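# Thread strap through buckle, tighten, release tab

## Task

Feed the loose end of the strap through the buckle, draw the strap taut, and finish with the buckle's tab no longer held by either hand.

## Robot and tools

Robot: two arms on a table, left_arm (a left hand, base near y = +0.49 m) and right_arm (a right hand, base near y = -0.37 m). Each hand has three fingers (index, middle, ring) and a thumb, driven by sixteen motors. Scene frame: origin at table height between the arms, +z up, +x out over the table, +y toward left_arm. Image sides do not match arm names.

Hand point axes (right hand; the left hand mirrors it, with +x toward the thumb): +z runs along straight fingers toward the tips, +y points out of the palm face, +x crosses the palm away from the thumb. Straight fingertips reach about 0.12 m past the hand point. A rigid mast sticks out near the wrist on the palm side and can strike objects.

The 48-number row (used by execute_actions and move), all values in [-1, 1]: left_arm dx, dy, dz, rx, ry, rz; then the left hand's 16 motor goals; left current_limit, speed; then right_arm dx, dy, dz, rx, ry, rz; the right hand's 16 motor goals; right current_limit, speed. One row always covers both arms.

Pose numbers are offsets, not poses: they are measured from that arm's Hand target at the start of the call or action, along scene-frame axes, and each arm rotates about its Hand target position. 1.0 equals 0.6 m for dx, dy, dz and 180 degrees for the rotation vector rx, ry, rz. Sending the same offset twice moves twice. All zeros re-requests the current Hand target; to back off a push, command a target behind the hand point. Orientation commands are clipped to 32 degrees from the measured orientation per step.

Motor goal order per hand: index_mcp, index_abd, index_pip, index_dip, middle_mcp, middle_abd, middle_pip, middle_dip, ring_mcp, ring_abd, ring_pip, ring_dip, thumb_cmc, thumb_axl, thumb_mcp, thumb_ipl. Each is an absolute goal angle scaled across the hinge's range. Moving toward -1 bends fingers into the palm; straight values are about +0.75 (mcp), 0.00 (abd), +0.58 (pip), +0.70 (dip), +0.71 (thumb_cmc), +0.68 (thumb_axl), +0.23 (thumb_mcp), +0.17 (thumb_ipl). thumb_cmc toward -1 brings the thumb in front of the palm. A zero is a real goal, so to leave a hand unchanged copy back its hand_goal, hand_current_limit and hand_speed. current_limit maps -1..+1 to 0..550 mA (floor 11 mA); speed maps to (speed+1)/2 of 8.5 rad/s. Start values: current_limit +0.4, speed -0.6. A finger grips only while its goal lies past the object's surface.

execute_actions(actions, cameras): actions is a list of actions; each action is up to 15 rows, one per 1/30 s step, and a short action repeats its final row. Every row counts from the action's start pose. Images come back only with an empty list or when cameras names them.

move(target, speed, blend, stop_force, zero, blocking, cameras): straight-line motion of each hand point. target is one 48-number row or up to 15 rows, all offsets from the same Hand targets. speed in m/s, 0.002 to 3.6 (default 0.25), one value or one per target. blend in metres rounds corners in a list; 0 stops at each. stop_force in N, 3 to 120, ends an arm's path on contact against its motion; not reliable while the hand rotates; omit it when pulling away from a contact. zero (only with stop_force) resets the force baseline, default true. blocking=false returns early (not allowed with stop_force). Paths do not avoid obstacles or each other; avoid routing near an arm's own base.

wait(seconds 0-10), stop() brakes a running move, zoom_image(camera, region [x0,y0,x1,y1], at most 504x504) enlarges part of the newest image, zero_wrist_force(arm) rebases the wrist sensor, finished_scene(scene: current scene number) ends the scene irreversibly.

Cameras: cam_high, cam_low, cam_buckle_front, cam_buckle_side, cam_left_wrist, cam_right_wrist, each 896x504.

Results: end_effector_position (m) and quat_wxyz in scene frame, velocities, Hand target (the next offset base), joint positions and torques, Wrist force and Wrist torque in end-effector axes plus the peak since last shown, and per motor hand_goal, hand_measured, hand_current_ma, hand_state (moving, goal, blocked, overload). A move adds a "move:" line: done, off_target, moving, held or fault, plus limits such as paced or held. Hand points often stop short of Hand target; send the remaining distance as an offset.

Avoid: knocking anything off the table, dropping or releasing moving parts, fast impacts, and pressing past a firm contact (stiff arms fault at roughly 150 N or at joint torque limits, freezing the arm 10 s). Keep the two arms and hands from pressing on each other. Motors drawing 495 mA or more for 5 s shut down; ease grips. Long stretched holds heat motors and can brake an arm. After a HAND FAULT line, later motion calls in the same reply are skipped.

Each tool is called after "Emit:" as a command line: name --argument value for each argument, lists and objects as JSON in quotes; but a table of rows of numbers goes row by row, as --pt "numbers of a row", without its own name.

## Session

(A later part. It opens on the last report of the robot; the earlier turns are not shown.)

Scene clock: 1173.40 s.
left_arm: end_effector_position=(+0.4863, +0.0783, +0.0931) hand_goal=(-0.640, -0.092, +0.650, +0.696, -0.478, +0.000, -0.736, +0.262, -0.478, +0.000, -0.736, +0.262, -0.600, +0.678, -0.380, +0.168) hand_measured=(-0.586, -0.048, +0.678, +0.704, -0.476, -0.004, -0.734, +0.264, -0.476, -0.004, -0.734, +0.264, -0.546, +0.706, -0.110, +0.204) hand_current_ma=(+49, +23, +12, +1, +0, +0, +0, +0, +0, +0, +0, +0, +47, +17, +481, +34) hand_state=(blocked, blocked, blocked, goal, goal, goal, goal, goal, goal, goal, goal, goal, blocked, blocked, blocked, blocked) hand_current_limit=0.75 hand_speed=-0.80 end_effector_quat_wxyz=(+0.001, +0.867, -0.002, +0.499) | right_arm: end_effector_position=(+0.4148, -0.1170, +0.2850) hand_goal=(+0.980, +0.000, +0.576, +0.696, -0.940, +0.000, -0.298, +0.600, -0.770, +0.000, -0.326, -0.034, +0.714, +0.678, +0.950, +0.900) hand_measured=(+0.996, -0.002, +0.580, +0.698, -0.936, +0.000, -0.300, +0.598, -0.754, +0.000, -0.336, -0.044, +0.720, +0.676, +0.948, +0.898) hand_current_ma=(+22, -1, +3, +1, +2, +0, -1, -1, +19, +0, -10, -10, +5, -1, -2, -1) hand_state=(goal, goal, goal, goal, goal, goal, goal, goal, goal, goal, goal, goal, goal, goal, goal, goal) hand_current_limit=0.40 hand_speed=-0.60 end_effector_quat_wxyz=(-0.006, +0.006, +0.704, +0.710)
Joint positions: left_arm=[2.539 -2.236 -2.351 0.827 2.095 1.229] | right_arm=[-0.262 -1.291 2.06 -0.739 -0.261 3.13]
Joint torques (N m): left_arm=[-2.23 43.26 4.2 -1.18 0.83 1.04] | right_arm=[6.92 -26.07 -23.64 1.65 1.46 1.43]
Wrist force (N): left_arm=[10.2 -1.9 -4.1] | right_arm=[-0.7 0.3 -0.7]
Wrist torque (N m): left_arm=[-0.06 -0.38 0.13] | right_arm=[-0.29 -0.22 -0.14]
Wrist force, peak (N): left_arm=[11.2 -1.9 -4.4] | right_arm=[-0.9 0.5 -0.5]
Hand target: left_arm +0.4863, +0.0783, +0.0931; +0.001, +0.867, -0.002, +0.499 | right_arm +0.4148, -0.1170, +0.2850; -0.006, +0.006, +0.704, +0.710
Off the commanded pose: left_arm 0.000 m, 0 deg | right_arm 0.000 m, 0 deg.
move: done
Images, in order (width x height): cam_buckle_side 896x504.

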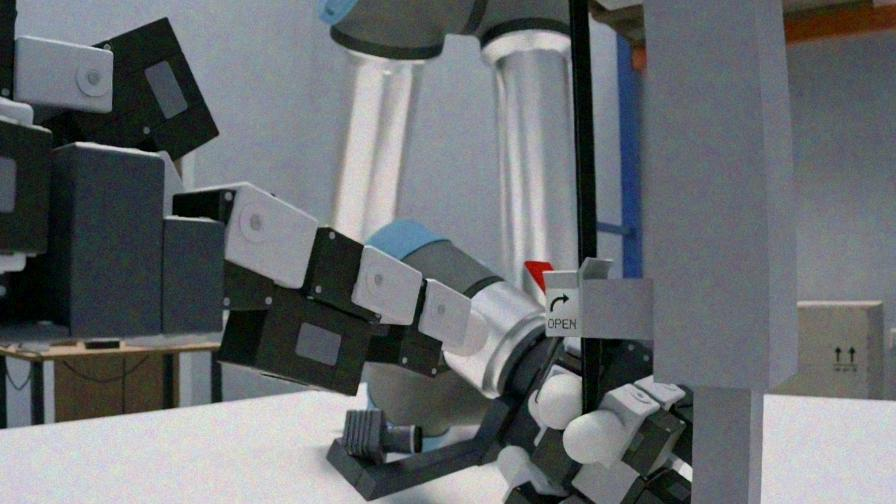

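Emit:
move --pt "0 0 0.005 0 0 0 -0.6 -0.093 0.65 0.696 -0.479 0 -0.737 0.261 -0.479 0 -0.737 0.261 -0.58 0.678 -0.15 0.168 0.3 -0.9 0 0 0 0 0 0 0.98 0 0.576 0.696 -0.94 0 -0.299 0.6 -0.77 0 -0.326 -0.034 0.714 0.678 0.95 0.9 0.4 -0.6" --pt "0 0 0.005 0 0 0 -0.52 -0.093 0.65 0.696 -0.479 0 -0.737 0.261 -0.479 0 -0.737 0.261 -0.571 0.678 0.1 0.168 0.3 -0.8 0 0 0 0 0 0 0.98 0 0.576 0.696 -0.94 0 -0.299 0.6 -0.77 0 -0.326 -0.034 0.714 0.678 0.95 0.9 0.4 -0.6" --speed 0.01

Emit:
move --target '[0,0.15,0,0,0,0,-0.52,-0.093,0.65,0.696,-0.479,0,-0.737,0.261,-0.479,0,-0.737,0.261,-0.571,0.678,0.1,0.168,0.3,-0.8,0,-0.05,0,0,0,0,0.98,0,0.576,0.696,-0.94,0,-0.299,0.6,-0.77,0,-0.326,-0.034,0.714,0.678,0.95,0.9,0.4,-0.6]' --speed 0.06 --cameras '["cam_buckle_side","cam_buckle_front"]'

Emit:
zoom_image --camera "cam_buckle_side" --region '[480, 0, 740, 280]'

Emit:
zoom_image --camera "cam_buckle_side" --region '[480, 200, 740, 500]'

Emit:
zoom_image --camera "cam_buckle_front" --region '[380, 100, 640, 400]'

Scene clock: 1180.87 s.
left_arm: end_effector_position=(+0.4863, +0.0783, +0.0961) hand_goal=(-0.520, -0.092, +0.650, +0.696, -0.478, +0.000, -0.736, +0.262, -0.478, +0.000, -0.736, +0.262, -0.570, +0.678, +0.100, +0.168) hand_measured=(-0.518, -0.094, +0.656, +0.698, -0.476, -0.004, -0.734, +0.264, -0.476, -0.004, -0.734, +0.264, -0.574, +0.678, +0.094, +0.170) hand_current_ma=(+0, +0, +1, +0, +0, +0, +0, +0, +0, +0, +0, +0, +0, +0, -1, +0) hand_state=(goal, goal, goal, goal, goal, goal, goal, goal, goal, goal, goal, goal, goal, goal, goal, goal) hand_current_limit=0.30 hand_speed=-0.80 end_effector_quat_wxyz=(+0.001, +0.867, -0.002, +0.499) | right_arm: end_effector_position=(+0.4148, -0.1170, +0.2850) hand_goal=(+0.980, +0.000, +0.576, +0.696, -0.940, +0.000, -0.298, +0.600, -0.770, +0.000, -0.326, -0.034, +0.714, +0.678, +0.950, +0.900) hand_measured=(+0.996, -0.002, +0.580, +0.698, -0.936, +0.000, -0.300, +0.598, -0.754, +0.000, -0.336, -0.044, +0.720, +0.676, +0.948, +0.898) hand_current_ma=(+22, -1, +3, +1, +2, +0, -1, -1, +19, +0, -10, -10, +5, -1, -2, -1) hand_state=(goal, goal, goal, goal, goal, goal, goal, goal, goal, goal, goal, goal, goal, goal, goal, goal) hand_current_limit=0.40 hand_speed=-0.60 end_effector_quat_wxyz=(-0.006, +0.006, +0.704, +0.710)
Joint positions: left_arm=[2.539 -2.226 -2.352 0.818 2.095 1.229] | right_arm=[-0.262 -1.291 2.06 -0.739 -0.261 3.13]
Joint torques (N m): left_arm=[1.25 21.6 1.23 5.93 1.7 0.97] | right_arm=[6.39 -26.17 -23.36 1.52 1.34 1.58]
Wrist force (N): left_arm=[5.3 -2.5 -1.2] | right_arm=[-0.7 0.3 -0.4]
Wrist torque (N m): left_arm=[0.01 -0.27 0.28] | right_arm=[-0.31 -0.22 -0.14]
Wrist force, peak (N): left_arm=[10.4 -1.9 -4.4] | right_arm=[-0.8 0.5 -0.5]
Hand target: left_arm +0.4863, +0.0783, +0.0961; +0.001, +0.867, -0.002, +0.499 | right_arm +0.4148, -0.1170, +0.2850; -0.006, +0.006, +0.704, +0.710
Off the commanded pose: left_arm 0.000 m, 0 deg | right_arm 0.000 m, 0 deg.
move: done

Scene clock: 1182.77 s.
left_arm: end_effector_position=(+0.4862, +0.1683, +0.0961) hand_goal=(-0.520, -0.092, +0.650, +0.696, -0.478, +0.000, -0.736, +0.262, -0.478, +0.000, -0.736, +0.262, -0.570, +0.678, +0.100, +0.168) hand_measured=(-0.518, -0.094, +0.656, +0.698, -0.476, -0.004, -0.734, +0.264, -0.476, -0.004, -0.734, +0.264, -0.574, +0.678, +0.094, +0.170) hand_current_ma=(+0, +0, +0, +0, +0, +0, +0, +0, +0, +0, +0, +0, +0, +0, -1, +0) hand_state=(goal, goal, goal, goal, goal, goal, goal, goal, goal, goal, goal, goal, goal, goal, goal, goal) hand_current_limit=0.30 hand_speed=-0.80 end_effector_quat_wxyz=(+0.001, +0.867, -0.002, +0.499) | right_arm: end_effector_position=(+0.4148, -0.1471, +0.2850) hand_goal=(+0.980, +0.000, +0.576, +0.696, -0.940, +0.000, -0.298, +0.600, -0.770, +0.000, -0.326, -0.034, +0.714, +0.678, +0.950, +0.900) hand_measured=(+0.996, -0.002, +0.580, +0.698, -0.936, +0.000, -0.300, +0.598, -0.754, +0.000, -0.336, -0.044, +0.720, +0.676, +0.948, +0.898) hand_current_ma=(+22, -1, +3, +1, +2, +0, -1, -1, +19, +0, -10, -10, +5, -1, -2, -1) hand_state=(goal, goal, goal, goal, goal, goal, goal, goal, goal, goal, goal, goal, goal, goal, goal, goal) hand_current_limit=0.40 hand_speed=-0.60 end_effector_quat_wxyz=(-0.006, +0.006, +0.704, +0.710)
Joint positions: left_arm=[2.778 -2.228 -2.533 1.06 1.896 1.374] | right_arm=[-0.334 -1.294 2.064 -0.747 -0.333 3.137]
Joint torques (N m): left_arm=[1.96 29.17 10.1 1.05 1.72 -1.04] | right_arm=[9.35 -31.15 -1.65 -0.84 1.41 1.14]
Wrist force (N): left_arm=[4.9 -2.3 -1.2] | right_arm=[-0.7 0.1 -0.5]
Wrist torque (N m): left_arm=[0.03 -0.21 0.28] | right_arm=[-0.32 -0.22 -0.15]
Wrist force, peak (N): left_arm=[5.1 -3.1 -1.1] | right_arm=[-0.6 0.3 -0.7]
Hand target: left_arm +0.4863, +0.1683, +0.0961; +0.001, +0.867, -0.002, +0.499 | right_arm +0.4148, -0.1470, +0.2850; -0.006, +0.006, +0.704, +0.710
Off the commanded pose: left_arm 0.000 m, 0 deg | right_arm 0.000 m, 0 deg.
move: done
Images, in order (width x height): cam_buckle_front 896x504, cam_buckle_side 896x504.

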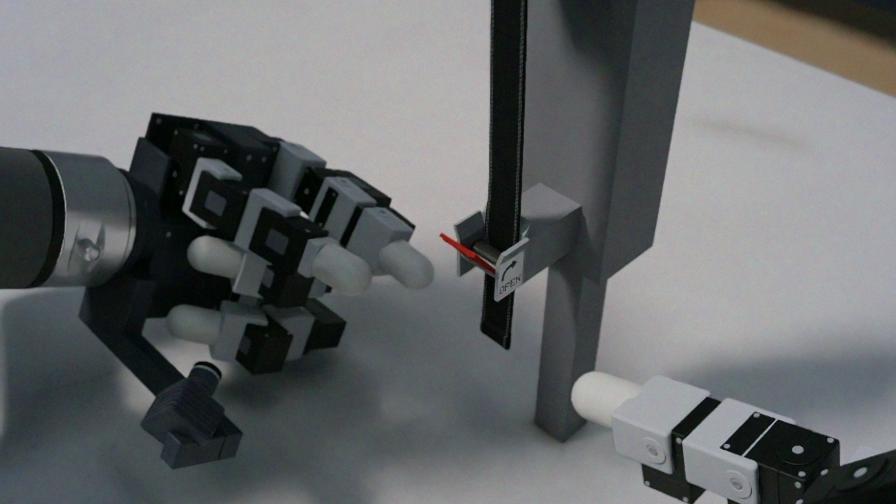

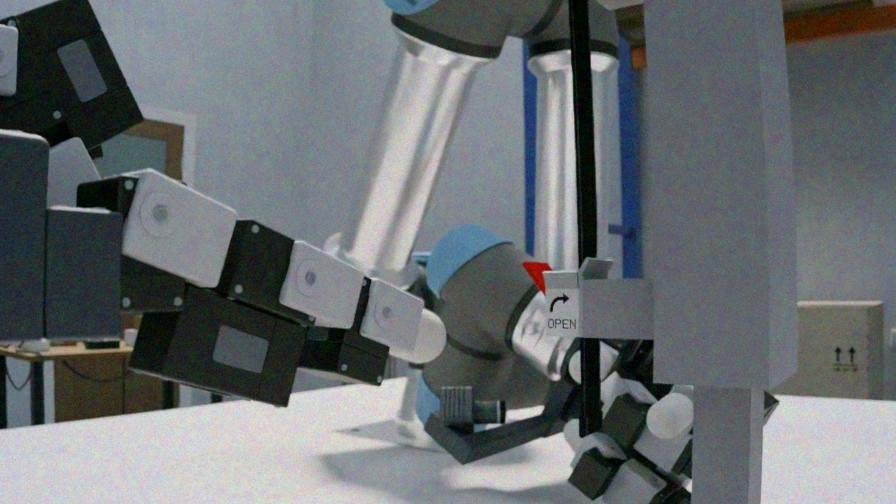

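Scaled by 1.800 from the camera's 896x504 image, which has a finer 1280x720 frame.

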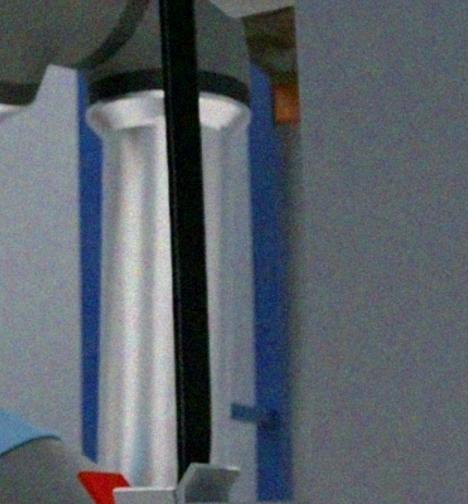

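Scaled by 1.680 from the camera's 896x504 image, which has a finer 1280x720 frame.

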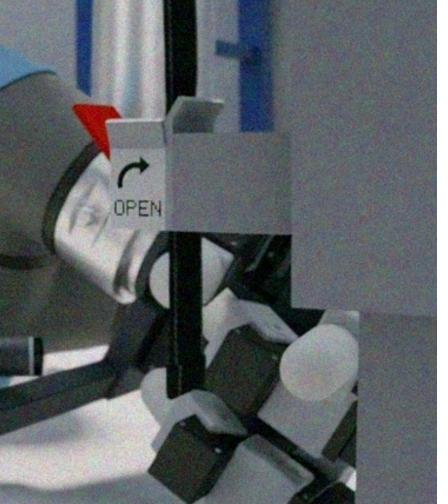

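Scaled by 1.680 from the camera's 896x504 image, which has a finer 1280x720 frame.

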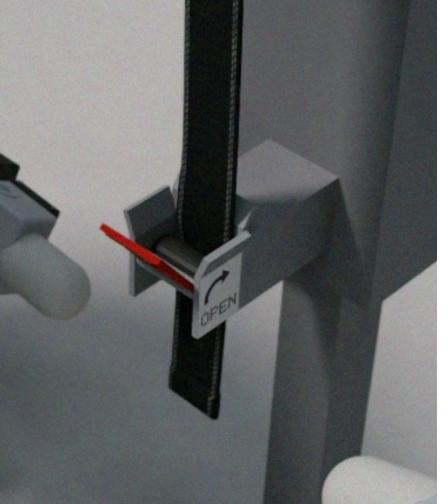

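Emit:
finished_scene --scene 1

The scene is finished: the task was done.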